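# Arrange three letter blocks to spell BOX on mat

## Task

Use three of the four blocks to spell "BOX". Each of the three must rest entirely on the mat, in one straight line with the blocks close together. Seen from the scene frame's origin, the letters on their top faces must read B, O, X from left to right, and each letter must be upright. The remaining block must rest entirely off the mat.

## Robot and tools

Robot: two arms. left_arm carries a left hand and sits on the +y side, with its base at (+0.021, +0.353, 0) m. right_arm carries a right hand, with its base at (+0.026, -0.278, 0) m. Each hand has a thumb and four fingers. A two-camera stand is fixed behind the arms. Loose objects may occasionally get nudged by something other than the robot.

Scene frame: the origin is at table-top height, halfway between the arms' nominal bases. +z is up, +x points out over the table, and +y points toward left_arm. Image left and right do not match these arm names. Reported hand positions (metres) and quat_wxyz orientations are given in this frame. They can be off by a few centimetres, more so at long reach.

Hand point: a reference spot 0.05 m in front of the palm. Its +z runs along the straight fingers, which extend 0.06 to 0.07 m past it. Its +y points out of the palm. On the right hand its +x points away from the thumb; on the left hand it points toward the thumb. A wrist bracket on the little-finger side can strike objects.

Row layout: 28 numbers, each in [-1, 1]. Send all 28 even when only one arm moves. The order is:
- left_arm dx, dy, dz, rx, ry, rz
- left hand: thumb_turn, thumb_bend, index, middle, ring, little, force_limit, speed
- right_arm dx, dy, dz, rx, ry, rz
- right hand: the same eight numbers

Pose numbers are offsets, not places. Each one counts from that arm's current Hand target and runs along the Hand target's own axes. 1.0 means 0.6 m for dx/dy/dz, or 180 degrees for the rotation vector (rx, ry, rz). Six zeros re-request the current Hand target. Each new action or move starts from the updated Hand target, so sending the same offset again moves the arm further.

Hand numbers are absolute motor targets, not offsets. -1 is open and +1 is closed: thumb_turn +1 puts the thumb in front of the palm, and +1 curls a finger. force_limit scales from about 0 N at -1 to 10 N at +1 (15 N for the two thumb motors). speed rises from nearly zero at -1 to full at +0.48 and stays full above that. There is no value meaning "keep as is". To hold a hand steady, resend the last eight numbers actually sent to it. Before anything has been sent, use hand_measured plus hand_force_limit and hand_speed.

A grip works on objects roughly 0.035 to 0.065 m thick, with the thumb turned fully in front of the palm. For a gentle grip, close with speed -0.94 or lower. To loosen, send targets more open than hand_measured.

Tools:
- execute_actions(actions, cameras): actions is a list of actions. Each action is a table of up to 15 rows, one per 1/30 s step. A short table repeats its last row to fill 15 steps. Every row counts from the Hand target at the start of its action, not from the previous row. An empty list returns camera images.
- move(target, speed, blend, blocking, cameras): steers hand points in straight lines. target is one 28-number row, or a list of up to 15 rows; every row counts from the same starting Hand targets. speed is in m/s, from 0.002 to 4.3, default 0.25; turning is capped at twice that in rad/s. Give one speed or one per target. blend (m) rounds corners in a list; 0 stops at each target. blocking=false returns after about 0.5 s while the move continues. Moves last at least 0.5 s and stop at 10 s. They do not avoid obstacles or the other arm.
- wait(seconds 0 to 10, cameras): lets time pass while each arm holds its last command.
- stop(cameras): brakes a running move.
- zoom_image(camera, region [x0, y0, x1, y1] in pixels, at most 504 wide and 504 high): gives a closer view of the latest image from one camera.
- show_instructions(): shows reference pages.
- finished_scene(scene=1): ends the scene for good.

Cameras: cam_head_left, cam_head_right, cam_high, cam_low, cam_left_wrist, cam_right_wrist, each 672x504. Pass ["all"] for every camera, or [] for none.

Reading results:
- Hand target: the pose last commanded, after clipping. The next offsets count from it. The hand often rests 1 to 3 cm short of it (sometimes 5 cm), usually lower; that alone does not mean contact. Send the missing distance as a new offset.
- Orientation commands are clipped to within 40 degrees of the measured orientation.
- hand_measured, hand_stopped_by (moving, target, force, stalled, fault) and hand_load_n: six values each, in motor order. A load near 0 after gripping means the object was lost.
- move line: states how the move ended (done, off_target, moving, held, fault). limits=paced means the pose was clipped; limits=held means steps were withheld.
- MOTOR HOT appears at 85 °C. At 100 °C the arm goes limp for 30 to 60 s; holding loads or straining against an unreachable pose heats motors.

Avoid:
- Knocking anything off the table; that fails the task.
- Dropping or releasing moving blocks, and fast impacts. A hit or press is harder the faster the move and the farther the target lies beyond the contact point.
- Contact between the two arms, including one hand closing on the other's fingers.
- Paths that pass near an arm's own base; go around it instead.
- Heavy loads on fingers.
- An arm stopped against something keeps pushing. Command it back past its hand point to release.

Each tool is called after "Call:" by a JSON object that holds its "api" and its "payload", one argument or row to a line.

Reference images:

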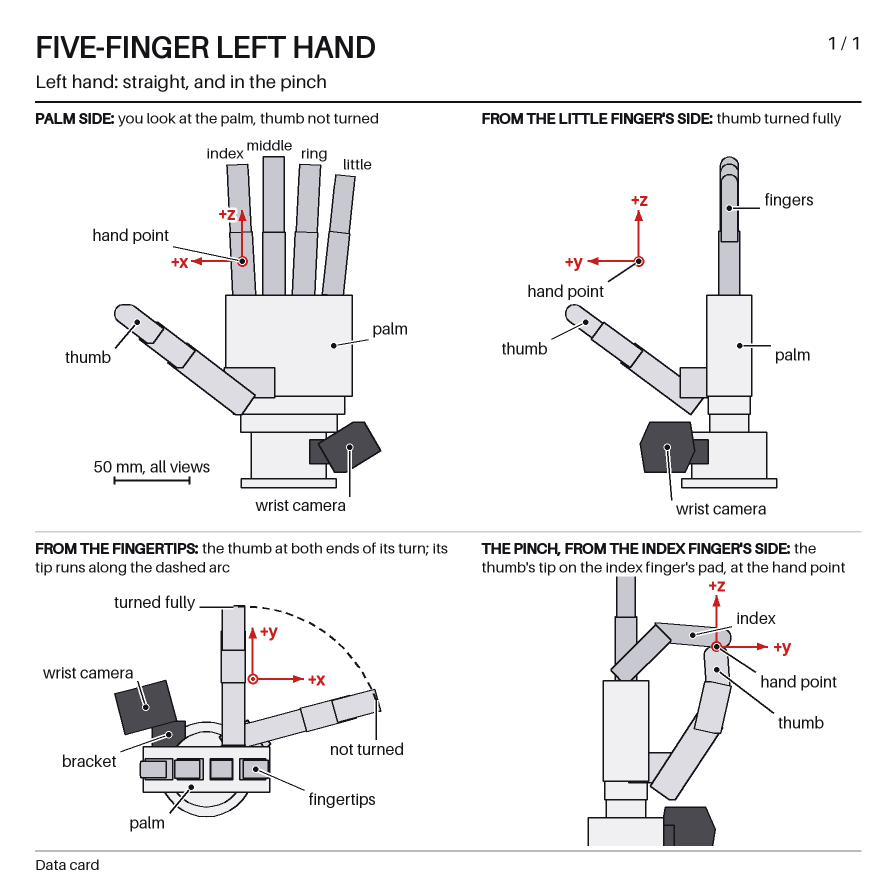

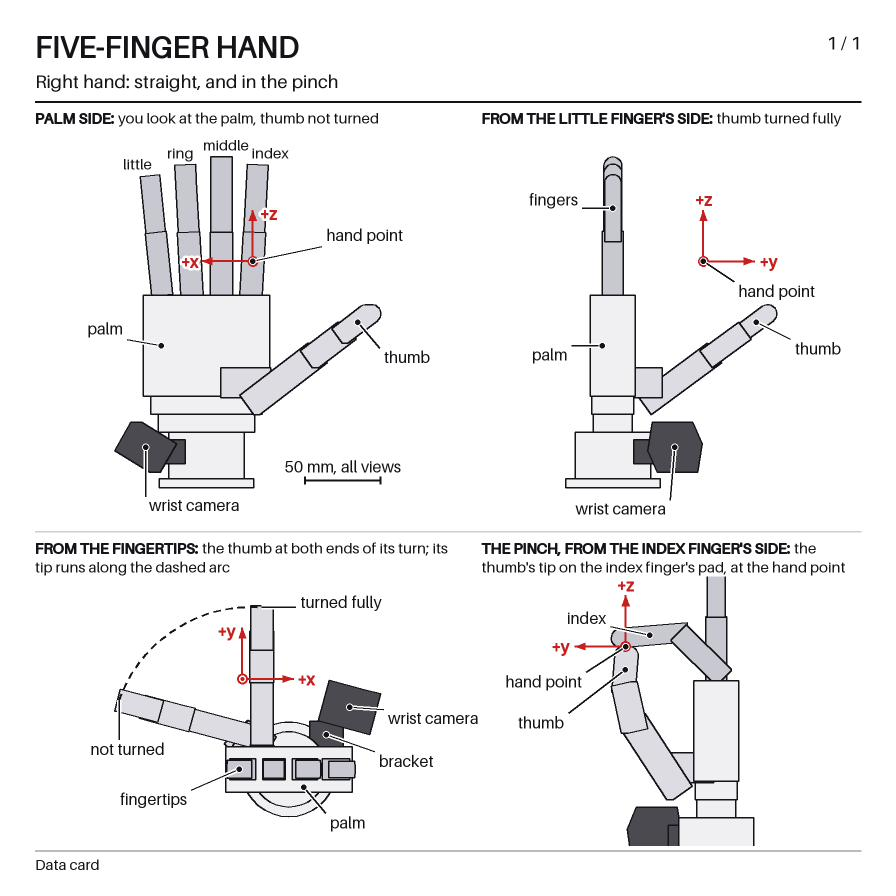

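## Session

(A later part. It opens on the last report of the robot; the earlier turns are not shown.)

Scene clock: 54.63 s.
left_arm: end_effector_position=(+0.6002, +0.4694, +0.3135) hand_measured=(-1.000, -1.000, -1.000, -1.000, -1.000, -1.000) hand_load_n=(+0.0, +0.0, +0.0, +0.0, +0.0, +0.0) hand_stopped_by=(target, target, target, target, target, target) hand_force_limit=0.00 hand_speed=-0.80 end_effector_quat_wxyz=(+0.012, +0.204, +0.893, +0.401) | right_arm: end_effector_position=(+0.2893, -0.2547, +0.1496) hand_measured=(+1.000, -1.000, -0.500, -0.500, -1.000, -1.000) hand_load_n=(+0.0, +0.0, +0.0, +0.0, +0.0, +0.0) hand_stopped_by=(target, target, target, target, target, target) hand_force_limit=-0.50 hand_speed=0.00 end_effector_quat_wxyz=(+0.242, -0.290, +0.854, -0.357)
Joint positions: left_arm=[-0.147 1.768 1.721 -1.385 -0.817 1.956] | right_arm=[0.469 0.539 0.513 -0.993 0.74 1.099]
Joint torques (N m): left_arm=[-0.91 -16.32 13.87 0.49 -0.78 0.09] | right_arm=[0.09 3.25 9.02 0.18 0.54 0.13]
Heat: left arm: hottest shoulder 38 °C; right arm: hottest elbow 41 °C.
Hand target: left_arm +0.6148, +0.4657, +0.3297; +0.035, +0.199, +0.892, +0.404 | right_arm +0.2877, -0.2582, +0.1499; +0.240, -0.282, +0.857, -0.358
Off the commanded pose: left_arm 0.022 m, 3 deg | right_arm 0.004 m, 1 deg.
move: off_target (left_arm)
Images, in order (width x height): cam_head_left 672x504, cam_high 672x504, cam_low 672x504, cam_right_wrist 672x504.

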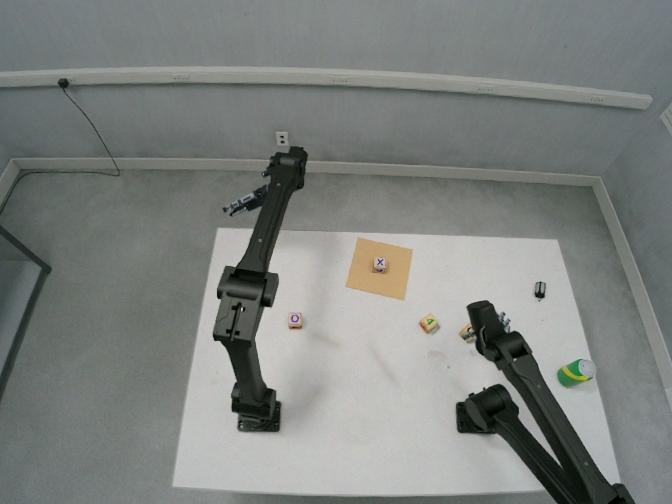

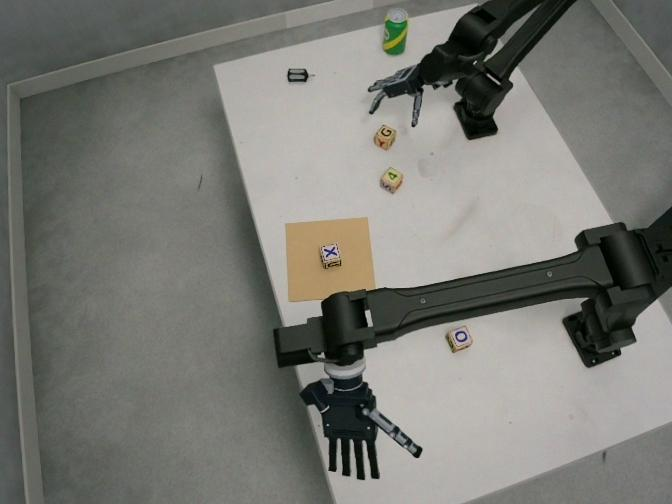

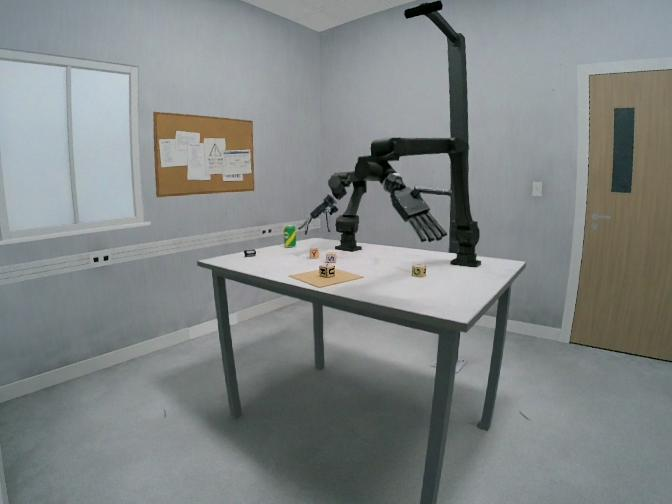

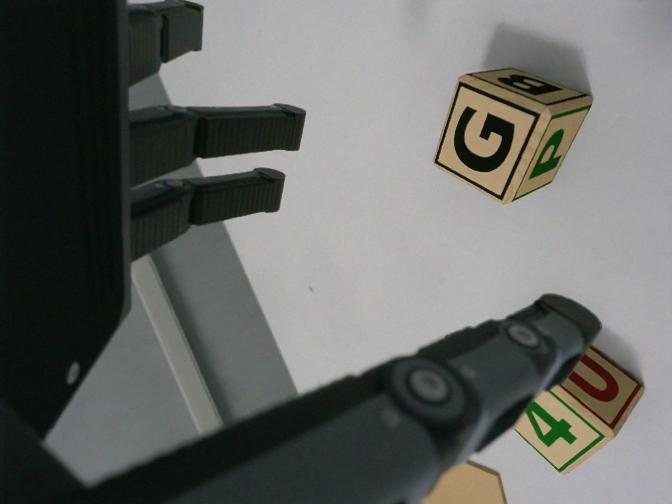

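Call:
{"api": "execute_actions", "payload": {
  "actions": []
}}

Scene clock: 55.37 s.
left_arm: end_effector_position=(+0.6002, +0.4694, +0.3135) hand_measured=(-1.000, -1.000, -1.000, -1.000, -1.000, -1.000) hand_load_n=(+0.0, +0.0, +0.0, -0.5, +0.0, +0.0) hand_stopped_by=(target, target, target, target, target, target) hand_force_limit=0.00 hand_speed=-0.80 end_effector_quat_wxyz=(+0.012, +0.204, +0.893, +0.401) | right_arm: end_effector_position=(+0.2893, -0.2547, +0.1496) hand_measured=(+1.000, -1.000, -0.500, -0.500, -1.000, -1.000) hand_load_n=(+0.0, +0.0, +0.0, -0.5, +0.0, +0.0) hand_stopped_by=(target, target, target, target, target, target) hand_force_limit=-0.50 hand_speed=0.00 end_effector_quat_wxyz=(+0.242, -0.290, +0.854, -0.357)
Joint positions: left_arm=[-0.147 1.768 1.721 -1.385 -0.817 1.956] | right_arm=[0.469 0.539 0.513 -0.993 0.74 1.099]
Joint velocities: within noise
Joint torques (N m): left_arm=[-0.85 -16.32 13.83 0.53 -0.78 0.08] | right_arm=[0.56 2.49 9.03 0.32 0.56 0.11]
Motor temperatures (°C): left_arm=[32 38 35 33 27 28] | right_arm=[31 32 41 30 28 28]
Heat: left arm: hottest shoulder 38 °C; right arm: hottest elbow 41 °C.
Hand target: left_arm +0.6147, +0.4657, +0.3297; +0.035, +0.199, +0.892, +0.404 | right_arm +0.2877, -0.2582, +0.1499; +0.240, -0.282, +0.857, -0.358
Off the commanded pose: left_arm 0.022 m, 3 deg | right_arm 0.004 m, 1 deg.

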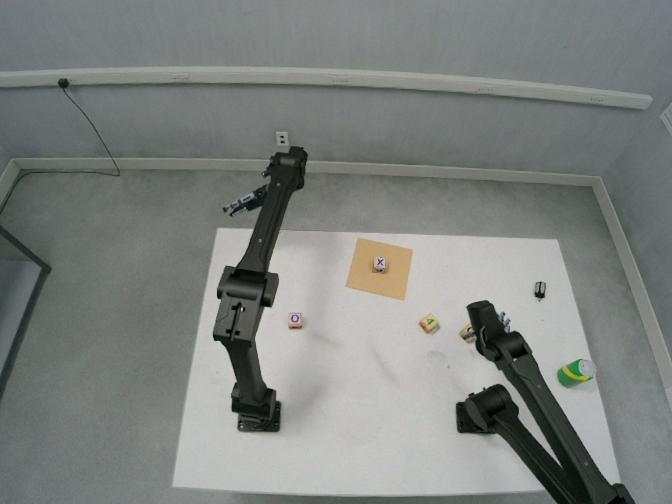

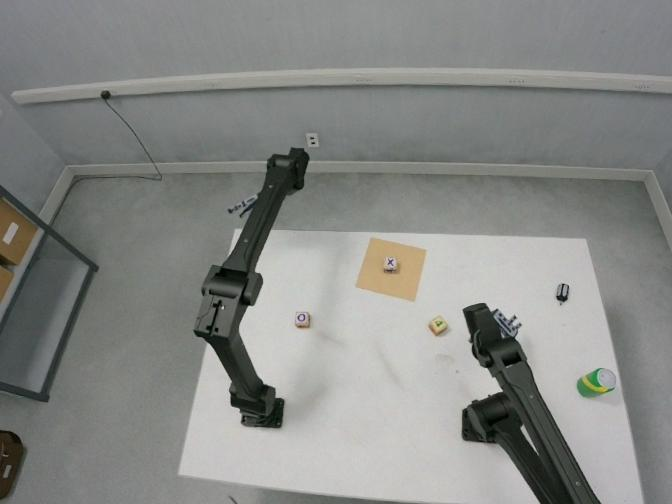

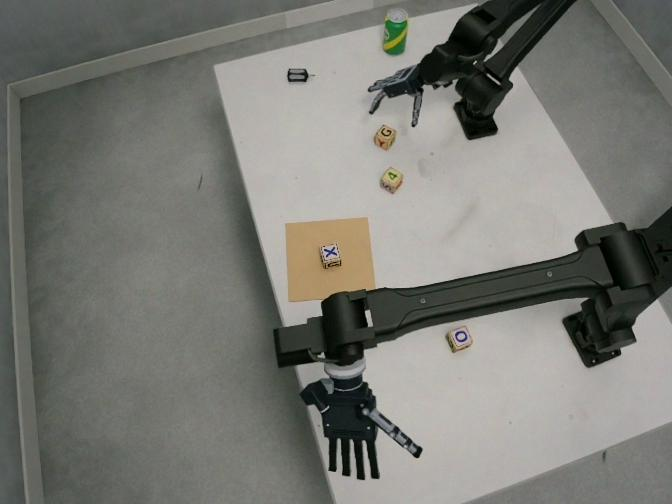

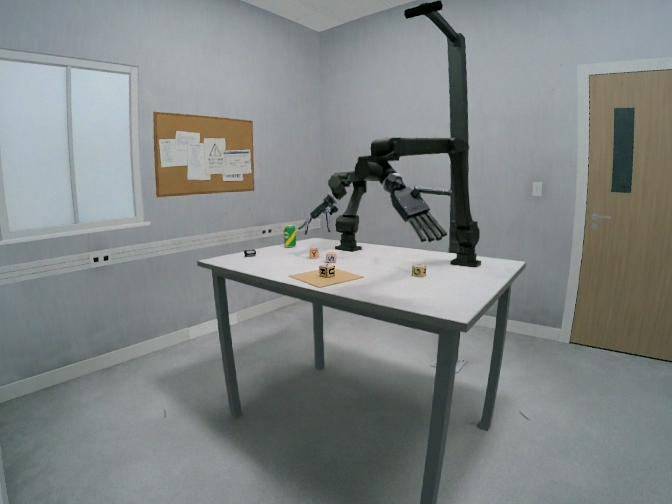

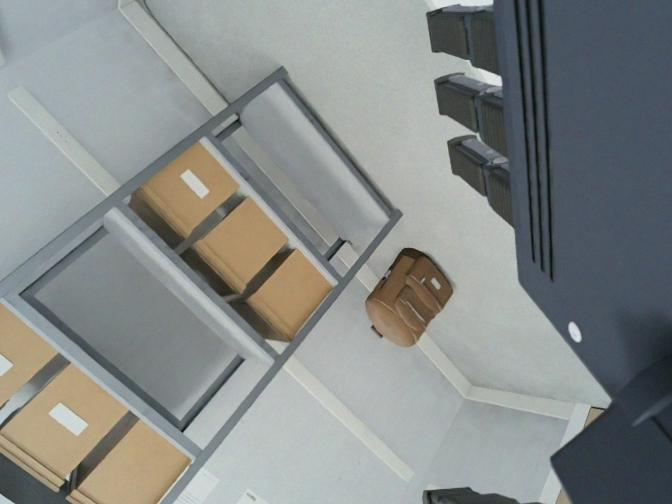

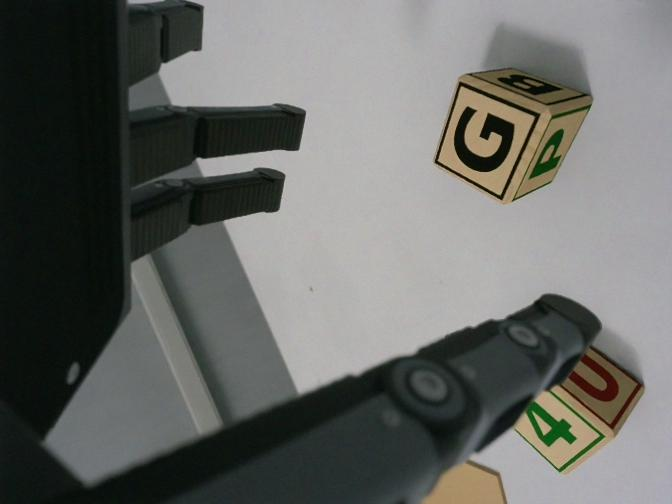

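Call:
{"api": "zoom_image", "payload": {
  "camera": "cam_right_wrist",
  "region": [400, 40, 640, 220]
}}

Call:
{"api": "zoom_image", "payload": {
  "camera": "cam_high",
  "region": [340, 60, 460, 200]
}}

Scaled by 2.100.

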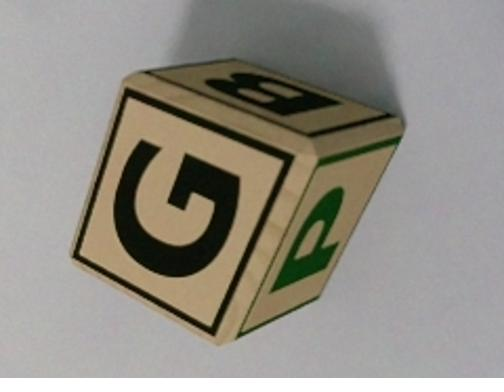

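Scaled by 3.600.

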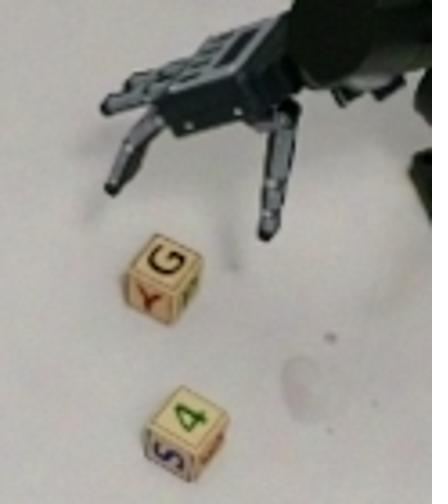

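Call:
{"api": "zoom_image", "payload": {
  "camera": "cam_head_left",
  "region": [360, 240, 440, 300]
}}

Call:
{"api": "zoom_image", "payload": {
  "camera": "cam_head_left",
  "region": [400, 290, 520, 380]
}}

Call:
{"api": "zoom_image", "payload": {
  "camera": "cam_low",
  "region": [280, 180, 380, 290]
}}

Scaled by 6.300.

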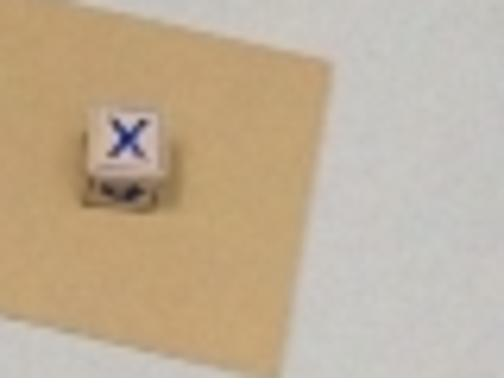

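Scaled by 4.200.

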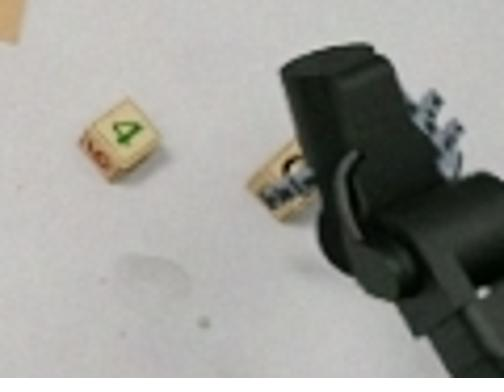

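Scaled by 4.582.

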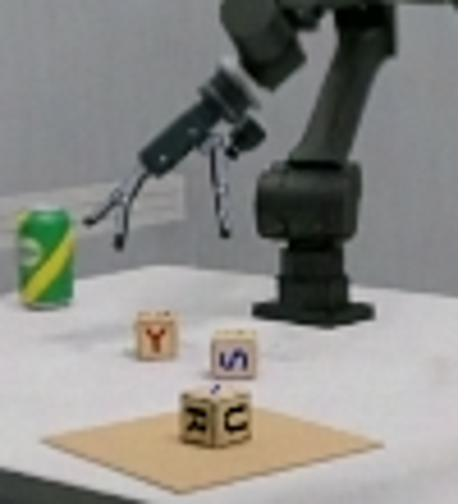

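Call:
{"api": "move", "payload": {
  "target": [0,0,0,0,0,0,-1,-1,-1,-1,-1,-1,0,-0.8,0.0173,0.0538,0.0627,0,0,0,1,-1,-0.5,-0.5,-1,-1,-0.5,0],
  "speed": 0.15,
  "cameras": ["cam_right_wrist","cam_low","cam_high"]
}}

Scene clock: 59.17 s.
left_arm: end_effector_position=(+0.6002, +0.4694, +0.3135) hand_measured=(-1.000, -1.000, -1.000, -1.000, -1.000, -1.000) hand_load_n=(+0.0, +0.0, +0.0, +0.0, +0.0, +0.0) hand_stopped_by=(target, target, target, target, target, target) hand_force_limit=0.00 hand_speed=-0.80 end_effector_quat_wxyz=(+0.012, +0.204, +0.893, +0.401) | right_arm: end_effector_position=(+0.2904, -0.2631, +0.1006) hand_measured=(+1.000, -1.000, -0.500, -0.500, -1.000, -1.000) hand_load_n=(+0.0, +0.0, +0.0, +0.0, +0.0, +0.0) hand_stopped_by=(target, target, target, target, target, target) hand_force_limit=-0.50 hand_speed=0.00 end_effector_quat_wxyz=(+0.240, -0.282, +0.858, -0.357)
Joint positions: left_arm=[-0.147 1.768 1.721 -1.385 -0.817 1.956] | right_arm=[0.421 0.549 0.385 -0.832 0.72 1.069]
Joint torques (N m): left_arm=[-0.85 -16.32 13.87 0.51 -0.78 0.09] | right_arm=[-0.03 4.48 8.84 1.32 0.3 -0.12]
Heat: left arm: hottest shoulder 39 °C; right arm: hottest elbow 41 °C.
Hand target: left_arm +0.6147, +0.4657, +0.3297; +0.035, +0.199, +0.892, +0.404 | right_arm +0.2931, -0.2641, +0.0999; +0.240, -0.282, +0.857, -0.358
Off the commanded pose: left_arm 0.022 m, 3 deg | right_arm 0.003 m, 0 deg.
move: off_target (left_arm)
Images, in order (width x height): cam_high 672x504, cam_low 672x504, cam_right_wrist 672x504.

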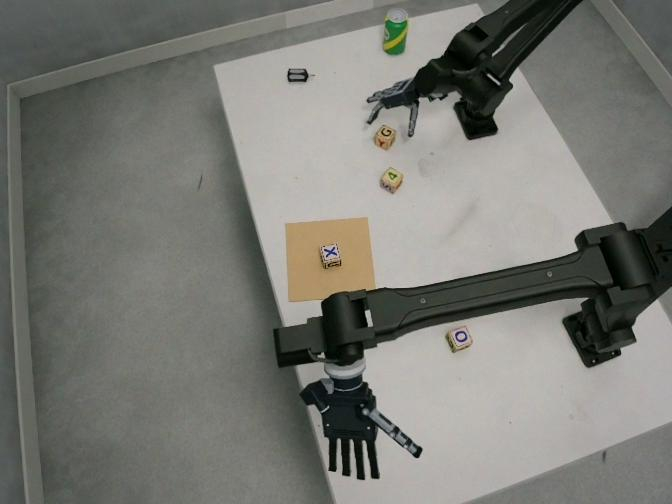

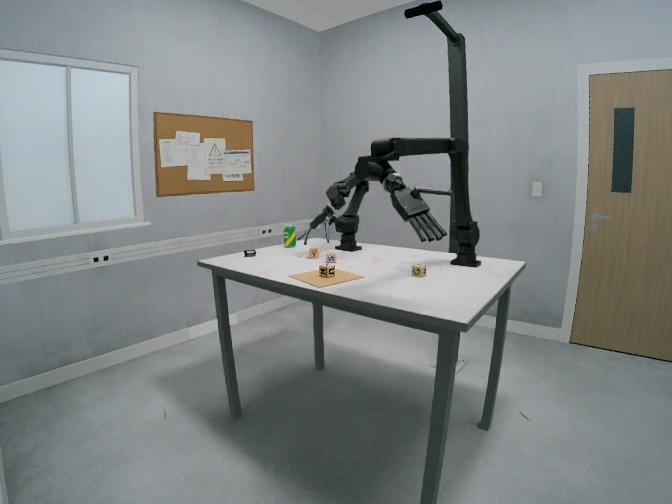

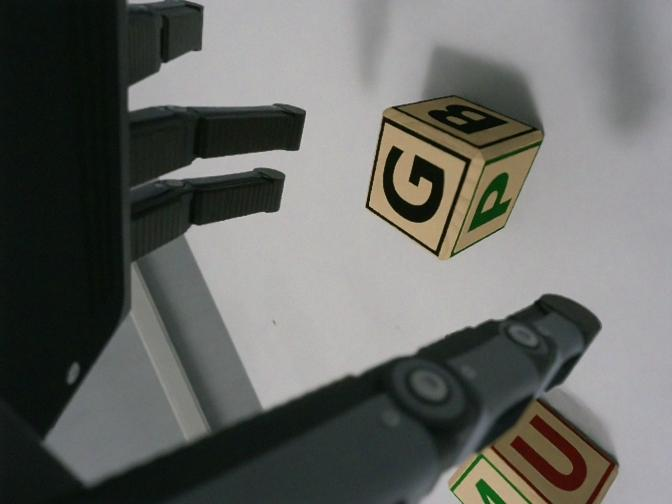

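Call:
{"api": "move", "payload": {
  "target": [0,0,0,0,0,0,-1,-1,-1,-1,-1,-1,0,-0.8,0.006,0.0118,0.0317,0,0,0,1,-1,-0.5,-0.5,-1,-1,-0.5,0],
  "speed": 0.12,
  "cameras": ["cam_right_wrist","cam_head_right"]
}}

Call:
{"api": "zoom_image", "payload": {
  "camera": "cam_right_wrist",
  "region": [240, 80, 640, 380]
}}

Scene clock: 61.03 s.
left_arm: end_effector_position=(+0.6002, +0.4694, +0.3135) hand_measured=(-1.000, -1.000, -1.000, -1.000, -1.000, -1.000) hand_load_n=(+0.0, -0.5, +0.5, +0.0, +0.0, +0.0) hand_stopped_by=(target, target, target, target, target, target) hand_force_limit=0.00 hand_speed=-0.80 end_effector_quat_wxyz=(+0.012, +0.204, +0.893, +0.401) | right_arm: end_effector_position=(+0.2974, -0.2701, +0.0824) hand_measured=(+1.000, -1.000, -0.500, -0.500, -1.000, -1.000) hand_load_n=(+0.0, +0.0, +0.0, +0.0, +0.0, +0.0) hand_stopped_by=(target, target, target, target, target, target) hand_force_limit=-0.50 hand_speed=0.00 end_effector_quat_wxyz=(+0.240, -0.282, +0.858, -0.356)
Joint positions: left_arm=[-0.147 1.768 1.721 -1.385 -0.817 1.956] | right_arm=[0.363 0.579 0.339 -0.716 0.687 1.006]
Joint torques (N m): left_arm=[-0.91 -16.26 13.86 0.51 -0.78 0.09] | right_arm=[0.03 4.01 8.72 1.46 0.31 -0.05]
Heat: left arm: hottest shoulder 39 °C; right arm: hottest elbow 42 °C.
Hand target: left_arm +0.6147, +0.4657, +0.3297; +0.035, +0.199, +0.892, +0.404 | right_arm +0.3000, -0.2714, +0.0818; +0.240, -0.282, +0.857, -0.358
Off the commanded pose: left_arm 0.022 m, 3 deg | right_arm 0.003 m, 0 deg.
move: off_target (left_arm)
Images, in order (width x height): cam_head_right 672x504, cam_right_wrist 672x504.

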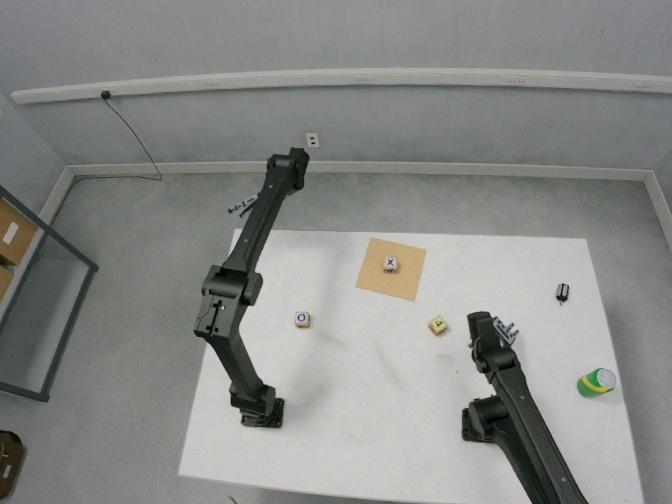

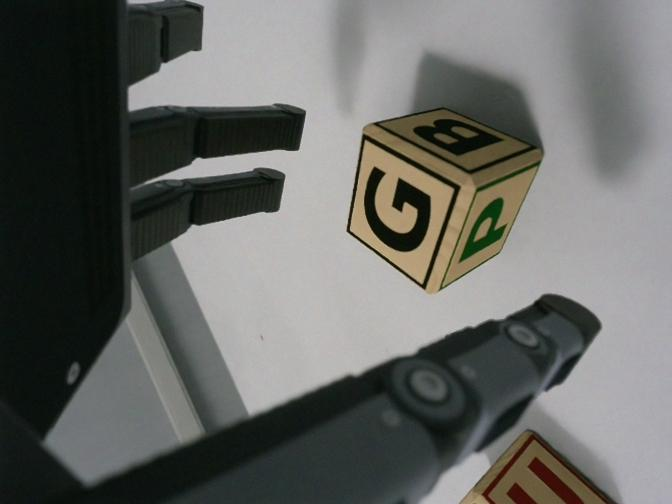

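Scaled by 1.260.

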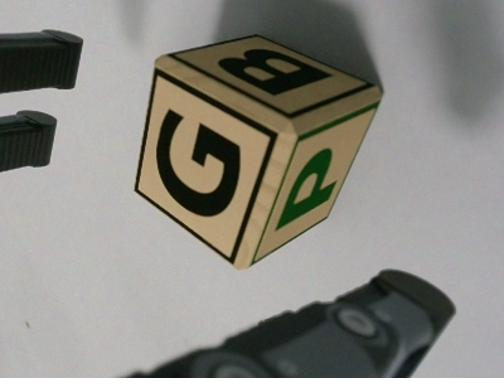

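Call:
{"api": "move", "payload": {
  "target": [0,0,0,0,0,0,-1,-1,-1,-1,-1,-1,0,-0.8,0.0123,0.038,0.0448,0,0,0,1,-1,-0.5,-0.5,-1,-1,-0.5,0],
  "speed": 0.08,
  "cameras": ["cam_right_wrist","cam_low"]
}}

Call:
{"api": "zoom_image", "payload": {
  "camera": "cam_low",
  "region": [280, 180, 380, 290]
}}

Scene clock: 62.87 s.
left_arm: end_effector_position=(+0.6002, +0.4694, +0.3135) hand_measured=(-1.000, -1.000, -1.000, -1.000, -1.000, -1.000) hand_load_n=(+0.0, +0.0, +0.0, +0.0, +0.0, +0.0) hand_stopped_by=(target, target, target, target, target, target) hand_force_limit=0.00 hand_speed=-0.80 end_effector_quat_wxyz=(+0.012, +0.204, +0.893, +0.401) | right_arm: end_effector_position=(+0.3016, -0.2742, +0.0466) hand_measured=(+1.000, -1.000, -0.500, -0.500, -1.000, -1.000) hand_load_n=(+0.0, +0.0, +0.0, +0.0, +0.0, +0.0) hand_stopped_by=(target, target, target, target, target, target) hand_force_limit=-0.50 hand_speed=0.00 end_effector_quat_wxyz=(+0.239, -0.282, +0.858, -0.356)
Joint positions: left_arm=[-0.147 1.768 1.721 -1.385 -0.817 1.956] | right_arm=[0.33 0.653 0.258 -0.54 0.667 0.972]
Joint torques (N m): left_arm=[-0.85 -16.21 13.87 0.51 -0.78 0.09] | right_arm=[0.5 3.72 8.28 1.57 0.28 -0.11]
Heat: left arm: hottest shoulder 39 °C; right arm: hottest elbow 41 °C.
Hand target: left_arm +0.6147, +0.4657, +0.3297; +0.035, +0.199, +0.892, +0.404 | right_arm +0.3040, -0.2757, +0.0462; +0.240, -0.282, +0.857, -0.358
Off the commanded pose: left_arm 0.022 m, 3 deg | right_arm 0.003 m, 0 deg.
move: off_target (left_arm)
Images, in order (width x height): cam_low 672x504, cam_right_wrist 672x504.

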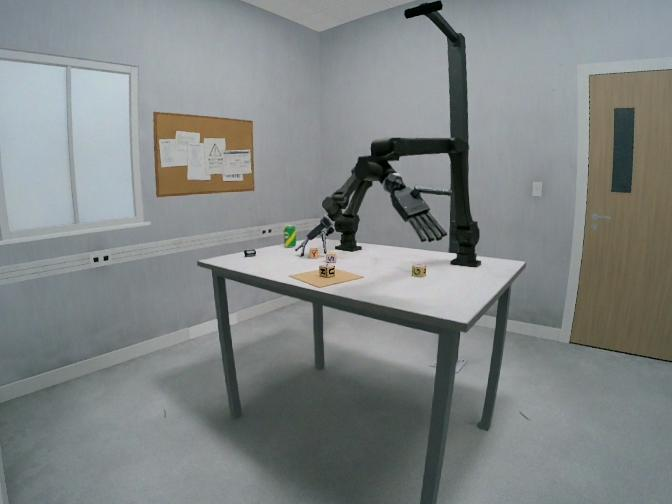

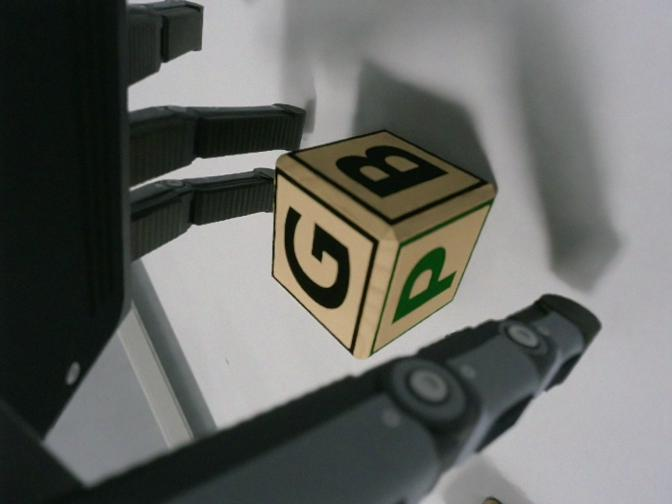

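Scaled by 4.582.

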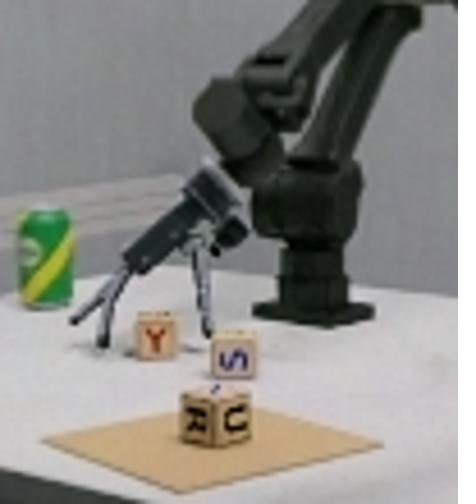

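Call:
{"api": "execute_actions", "payload": {
  "actions": [
    [[0,0,0,0,0,0,-1,-1,-1,-1,-1,-1,0,-0.8,0,0,0,0,0,0,1,-0.47,-0.3,-0.3,-1,-1,-0.4,0]]
  ],
  "cameras": ["cam_right_wrist"]
}}

Scene clock: 64.37 s.
left_arm: end_effector_position=(+0.6002, +0.4694, +0.3135) hand_measured=(-1.000, -1.000, -1.000, -1.000, -1.000, -1.000) hand_load_n=(+0.0, -0.5, +0.0, +0.0, +0.0, +0.0) hand_stopped_by=(target, target, target, target, target, target) hand_force_limit=0.00 hand_speed=-0.80 end_effector_quat_wxyz=(+0.012, +0.204, +0.893, +0.401) | right_arm: end_effector_position=(+0.3016, -0.2742, +0.0466) hand_measured=(+1.000, -0.470, -0.300, -0.300, -1.000, -1.000) hand_load_n=(+0.0, +0.5, +0.0, +0.0, +0.0, +0.0) hand_stopped_by=(target, target, target, target, target, target) hand_force_limit=-0.40 hand_speed=0.00 end_effector_quat_wxyz=(+0.239, -0.283, +0.858, -0.356)
Joint positions: left_arm=[-0.147 1.768 1.721 -1.385 -0.817 1.956] | right_arm=[0.329 0.653 0.258 -0.539 0.667 0.97]
Joint torques (N m): left_arm=[-0.91 -16.21 13.86 0.51 -0.77 0.09] | right_arm=[-0.91 3.43 8.05 1.35 0.31 -0.11]
Heat: left arm: hottest shoulder 39 °C; right arm: hottest elbow 41 °C.
Hand target: left_arm +0.6147, +0.4657, +0.3297; +0.035, +0.199, +0.892, +0.404 | right_arm +0.3040, -0.2757, +0.0463; +0.240, -0.282, +0.857, -0.358
Off the commanded pose: left_arm 0.022 m, 3 deg | right_arm 0.003 m, 0 deg.
Images, in order (width x height): cam_right_wrist 672x504.

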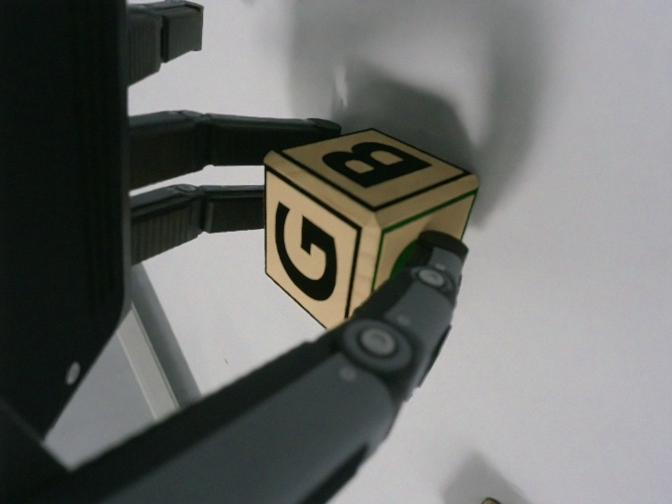

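Call:
{"api": "execute_actions", "payload": {
  "actions": [
    [[0,0,0,0,0,0,-1,-1,-1,-1,-1,-1,0,-0.8,0,0,0,0,0,0,1,-0.47,0.15,0.1,-1,-1,-0.4,-0.9]]
  ]
}}

Call:
{"api": "wait", "payload": {
  "seconds": 0.5,
  "cameras": ["cam_right_wrist"]
}}

Scene clock: 65.33 s.
left_arm: end_effector_position=(+0.6002, +0.4694, +0.3135) hand_measured=(-1.000, -1.000, -1.000, -1.000, -1.000, -1.000) hand_load_n=(+0.0, +0.0, +0.0, +0.0, +0.0, +0.0) hand_stopped_by=(target, target, target, target, target, target) hand_force_limit=0.00 hand_speed=-0.80 end_effector_quat_wxyz=(+0.012, +0.204, +0.893, +0.401) | right_arm: end_effector_position=(+0.3016, -0.2742, +0.0466) hand_measured=(+1.000, -0.472, -0.162, -0.182, -1.000, -1.000) hand_load_n=(-0.5, +5.0, +4.0, +4.0, +0.0, +0.0) hand_stopped_by=(target, target, force, force, target, target) hand_force_limit=-0.40 hand_speed=-0.90 end_effector_quat_wxyz=(+0.239, -0.283, +0.858, -0.356)
Joint positions: left_arm=[-0.147 1.768 1.721 -1.385 -0.817 1.956] | right_arm=[0.329 0.653 0.258 -0.539 0.667 0.97]
Joint torques (N m): left_arm=[-0.91 -16.26 13.86 0.53 -0.78 0.09] | right_arm=[0.26 4.07 8.5 1.5 0.27 -0.06]
Heat: left arm: hottest shoulder 39 °C; right arm: hottest elbow 41 °C.
Hand target: left_arm +0.6147, +0.4657, +0.3297; +0.035, +0.199, +0.892, +0.404 | right_arm +0.3040, -0.2757, +0.0463; +0.240, -0.282, +0.857, -0.358
Off the commanded pose: left_arm 0.022 m, 3 deg | right_arm 0.003 m, 0 deg.

Scene clock: 65.83 s.
left_arm: end_effector_position=(+0.6002, +0.4694, +0.3135) hand_measured=(-1.000, -1.000, -1.000, -1.000, -1.000, -1.000) hand_load_n=(+0.0, +0.0, +0.0, +0.0, +0.0, +0.0) hand_stopped_by=(target, target, target, target, target, target) hand_force_limit=0.00 hand_speed=-0.80 end_effector_quat_wxyz=(+0.012, +0.204, +0.893, +0.401) | right_arm: end_effector_position=(+0.3016, -0.2742, +0.0466) hand_measured=(+1.000, -0.472, -0.162, -0.182, -1.000, -1.000) hand_load_n=(+0.0, +5.0, +4.0, +4.0, +0.0, +0.0) hand_stopped_by=(target, target, force, force, target, target) hand_force_limit=-0.40 hand_speed=-0.90 end_effector_quat_wxyz=(+0.239, -0.283, +0.858, -0.356)
Joint positions: left_arm=[-0.147 1.768 1.721 -1.385 -0.817 1.956] | right_arm=[0.329 0.653 0.258 -0.539 0.667 0.97]
Joint torques (N m): left_arm=[-0.85 -16.26 13.89 0.5 -0.78 0.09] | right_arm=[0.03 2.96 8.2 1.47 0.34 -0.09]
Heat: left arm: hottest shoulder 39 °C; right arm: hottest elbow 41 °C.
Hand target: left_arm +0.6147, +0.4657, +0.3297; +0.035, +0.199, +0.892, +0.404 | right_arm +0.3040, -0.2757, +0.0463; +0.240, -0.282, +0.857, -0.358
Off the commanded pose: left_arm 0.022 m, 3 deg | right_arm 0.003 m, 0 deg.
wait: 0.50 s; at rest by 0.17 s
Images, in order (width x height): cam_right_wrist 672x504.

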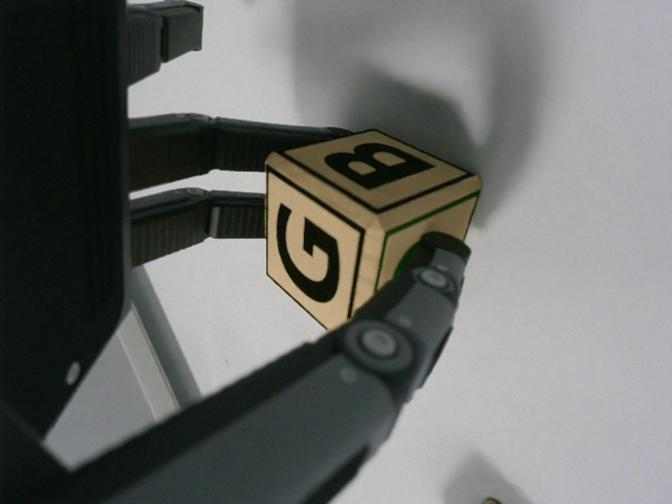

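Call:
{"api": "move", "payload": {
  "target": [
    [0,0,0,0,0,0,-1,-1,-1,-1,-1,-1,0,-0.8,-0.0347,-0.1248,-0.1048,0,0,0,1,-0.47,0.15,0.1,-1,-1,-0.4,-0.9],
    [0,0,0,0,0,0,-1,-1,-1,-1,-1,-1,0,-0.8,-0.0447,-0.2117,-0.0082,0,0.3215,-0.383,1,-0.47,0.15,0.1,-1,-1,-0.4,-0.9]
  ],
  "speed": [0.15, 0.25],
  "blend": [0.03, 0],
  "cameras": ["all"]
}}

Scene clock: 74.27 s.
left_arm: end_effector_position=(+0.6002, +0.4694, +0.3135) hand_measured=(-1.000, -1.000, -1.000, -1.000, -1.000, -1.000) hand_load_n=(+0.0, +0.0, +0.0, +0.0, +0.0, +0.0) hand_stopped_by=(target, target, target, target, target, target) hand_force_limit=0.00 hand_speed=-0.80 end_effector_quat_wxyz=(+0.012, +0.204, +0.893, +0.401) | right_arm: end_effector_position=(+0.3482, -0.3351, +0.1406) hand_measured=(+1.000, -0.472, -0.162, -0.182, -1.000, -1.000) hand_load_n=(+0.0, +5.0, +4.0, +3.5, +0.0, +0.0) hand_stopped_by=(target, target, force, force, target, target) hand_force_limit=-0.40 hand_speed=-0.90 end_effector_quat_wxyz=(+0.363, +0.546, -0.568, +0.498)
Joint positions: left_arm=[-0.147 1.768 1.721 -1.385 -0.817 1.956] | right_arm=[0.416 1.627 1.007 -1.66 1.25 0.911]
Joint torques (N m): left_arm=[-0.91 -16.26 13.87 0.5 -0.78 0.08] | right_arm=[0.38 -7.06 8.75 -1.8 0.68 -0.18]
Heat: left arm: hottest shoulder 40 °C; right arm: hottest elbow 41 °C.
Hand target: left_arm +0.6147, +0.4657, +0.3297; +0.035, +0.199, +0.892, +0.404 | right_arm +0.3601, -0.3301, +0.1501; +0.414, +0.501, -0.563, +0.511
Off the commanded pose: left_arm 0.022 m, 3 deg | right_arm 0.016 m, 8 deg.
joint sent to its limit (right arm) — joint 4 (wrist pitch), lower limit. The joint targets are off in orientation, not in position.
move: off_target (left_arm, right_arm)

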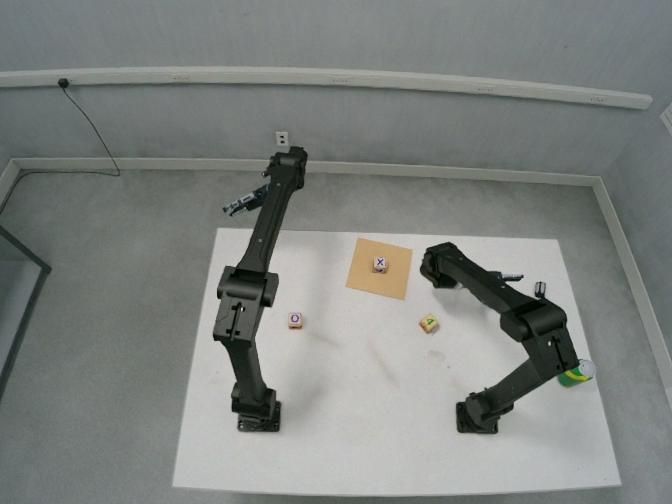

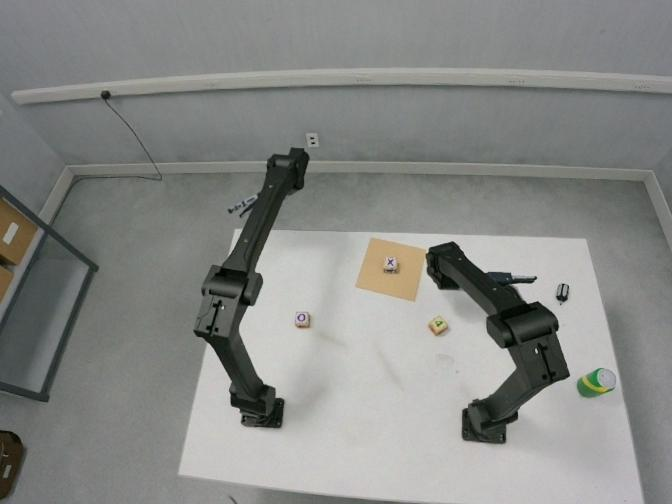

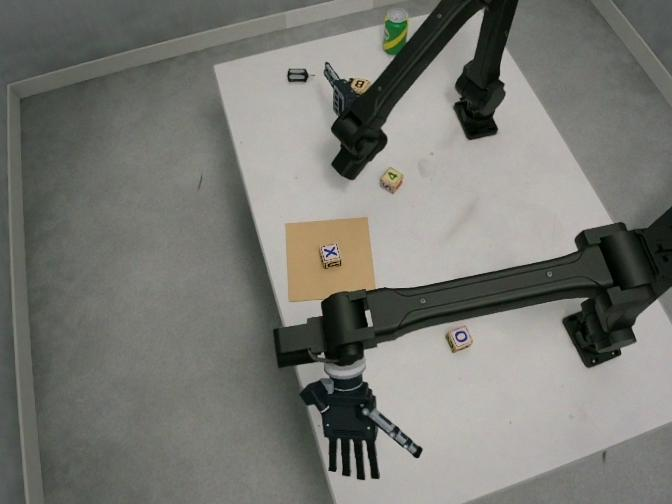

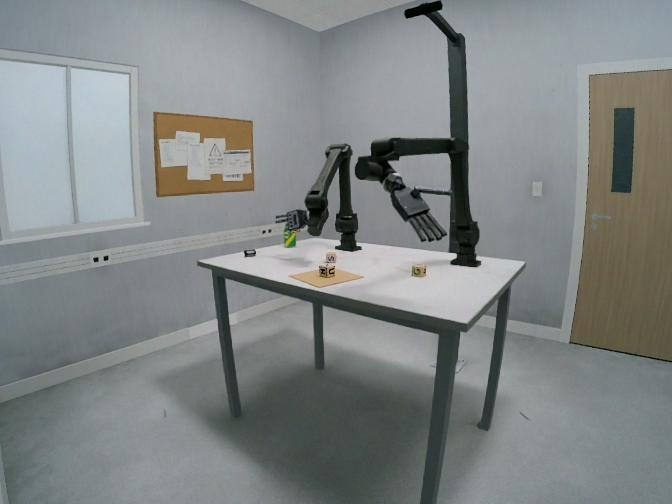

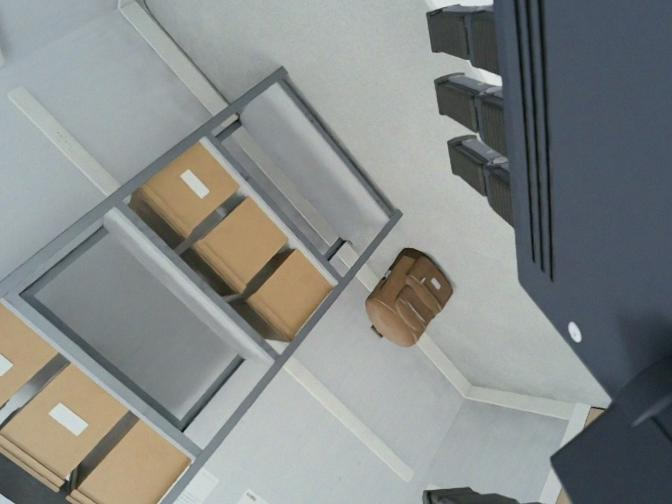

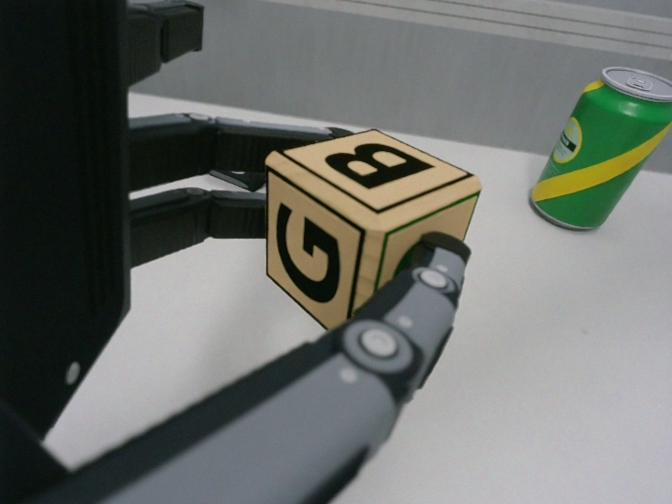

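Call:
{"api": "move", "payload": {
  "target": [0,0,0,0,0,0,-1,-1,-1,-1,-1,-1,0,-0.8,-0.1197,0.039,0.0747,0.0543,-0.0089,-0.0074,1,-0.47,0.15,0.1,-1,-1,-0.4,-0.9],
  "speed": 0.15,
  "cameras": ["cam_head_left","cam_high","cam_low","cam_right_wrist"]
}}

Scene clock: 78.70 s.
left_arm: end_effector_position=(+0.6002, +0.4694, +0.3135) hand_measured=(-1.000, -1.000, -1.000, -1.000, -1.000, -1.000) hand_load_n=(+0.0, +0.0, +0.0, +0.0, +0.0, +0.0) hand_stopped_by=(target, target, target, target, target, target) hand_force_limit=0.00 hand_speed=-0.80 end_effector_quat_wxyz=(+0.012, +0.204, +0.893, +0.401) | right_arm: end_effector_position=(+0.3503, -0.3618, +0.0658) hand_measured=(+1.000, -0.472, -0.162, -0.182, -1.000, -1.000) hand_load_n=(+0.0, +5.0, +4.0, +3.5, +0.0, +0.0) hand_stopped_by=(target, target, force, force, target, target) hand_force_limit=-0.40 hand_speed=-0.90 end_effector_quat_wxyz=(+0.369, +0.551, -0.513, +0.544)
Joint positions: left_arm=[-0.147 1.768 1.721 -1.385 -0.817 1.956] | right_arm=[0.387 1.756 0.859 -1.287 1.406 0.774]
Joint torques (N m): left_arm=[-0.85 -16.26 13.87 0.51 -0.77 0.09] | right_arm=[0.85 -9.35 3.81 -0.61 0.71 -0.14]
Heat: left arm: hottest shoulder 40 °C; right arm: hottest elbow 41 °C.
Hand target: left_arm +0.6147, +0.4657, +0.3297; +0.035, +0.199, +0.892, +0.404 | right_arm +0.3502, -0.3650, +0.0700; +0.368, +0.548, -0.517, +0.545
Off the commanded pose: left_arm 0.022 m, 3 deg | right_arm 0.005 m, 1 deg.
move: off_target (left_arm)
Images, in order (width x height): cam_head_left 672x504, cam_high 672x504, cam_low 672x504, cam_right_wrist 672x504.

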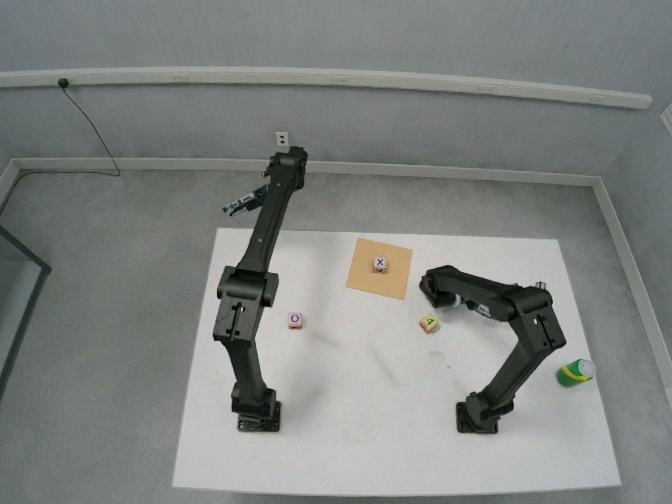

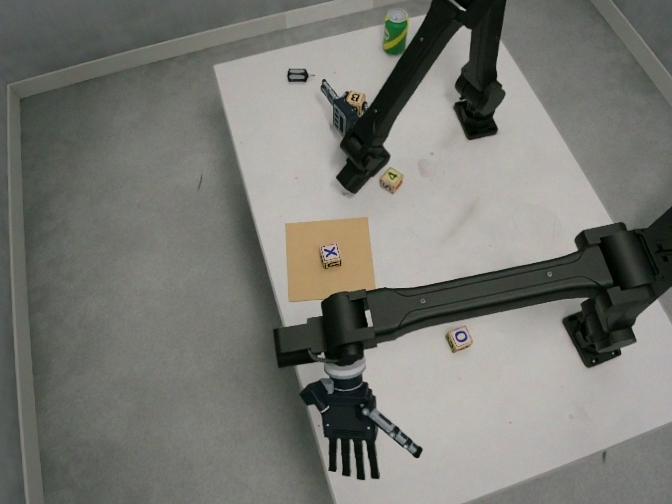

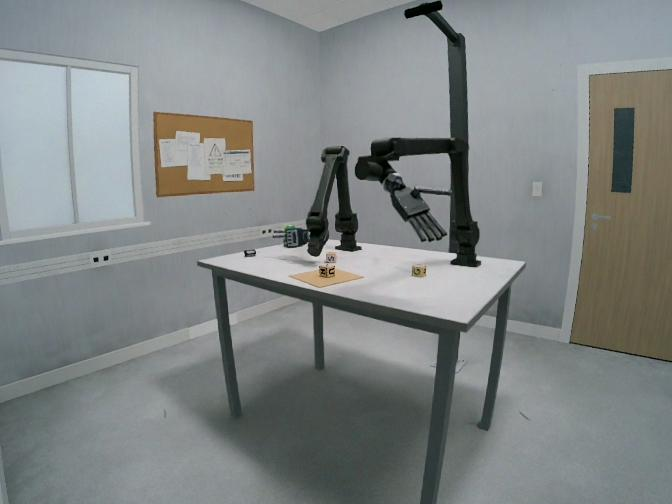

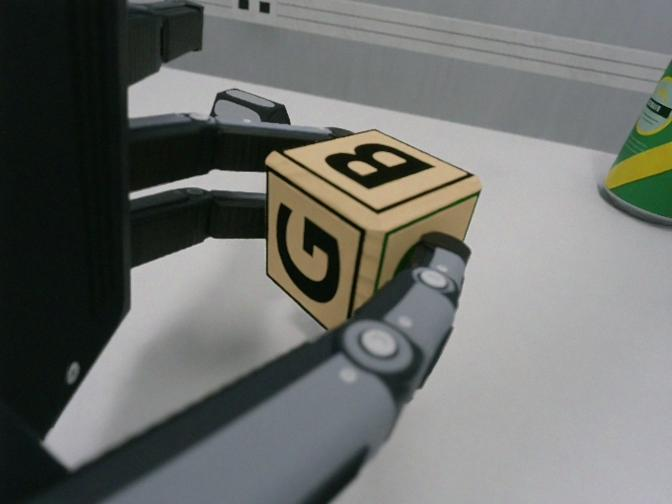

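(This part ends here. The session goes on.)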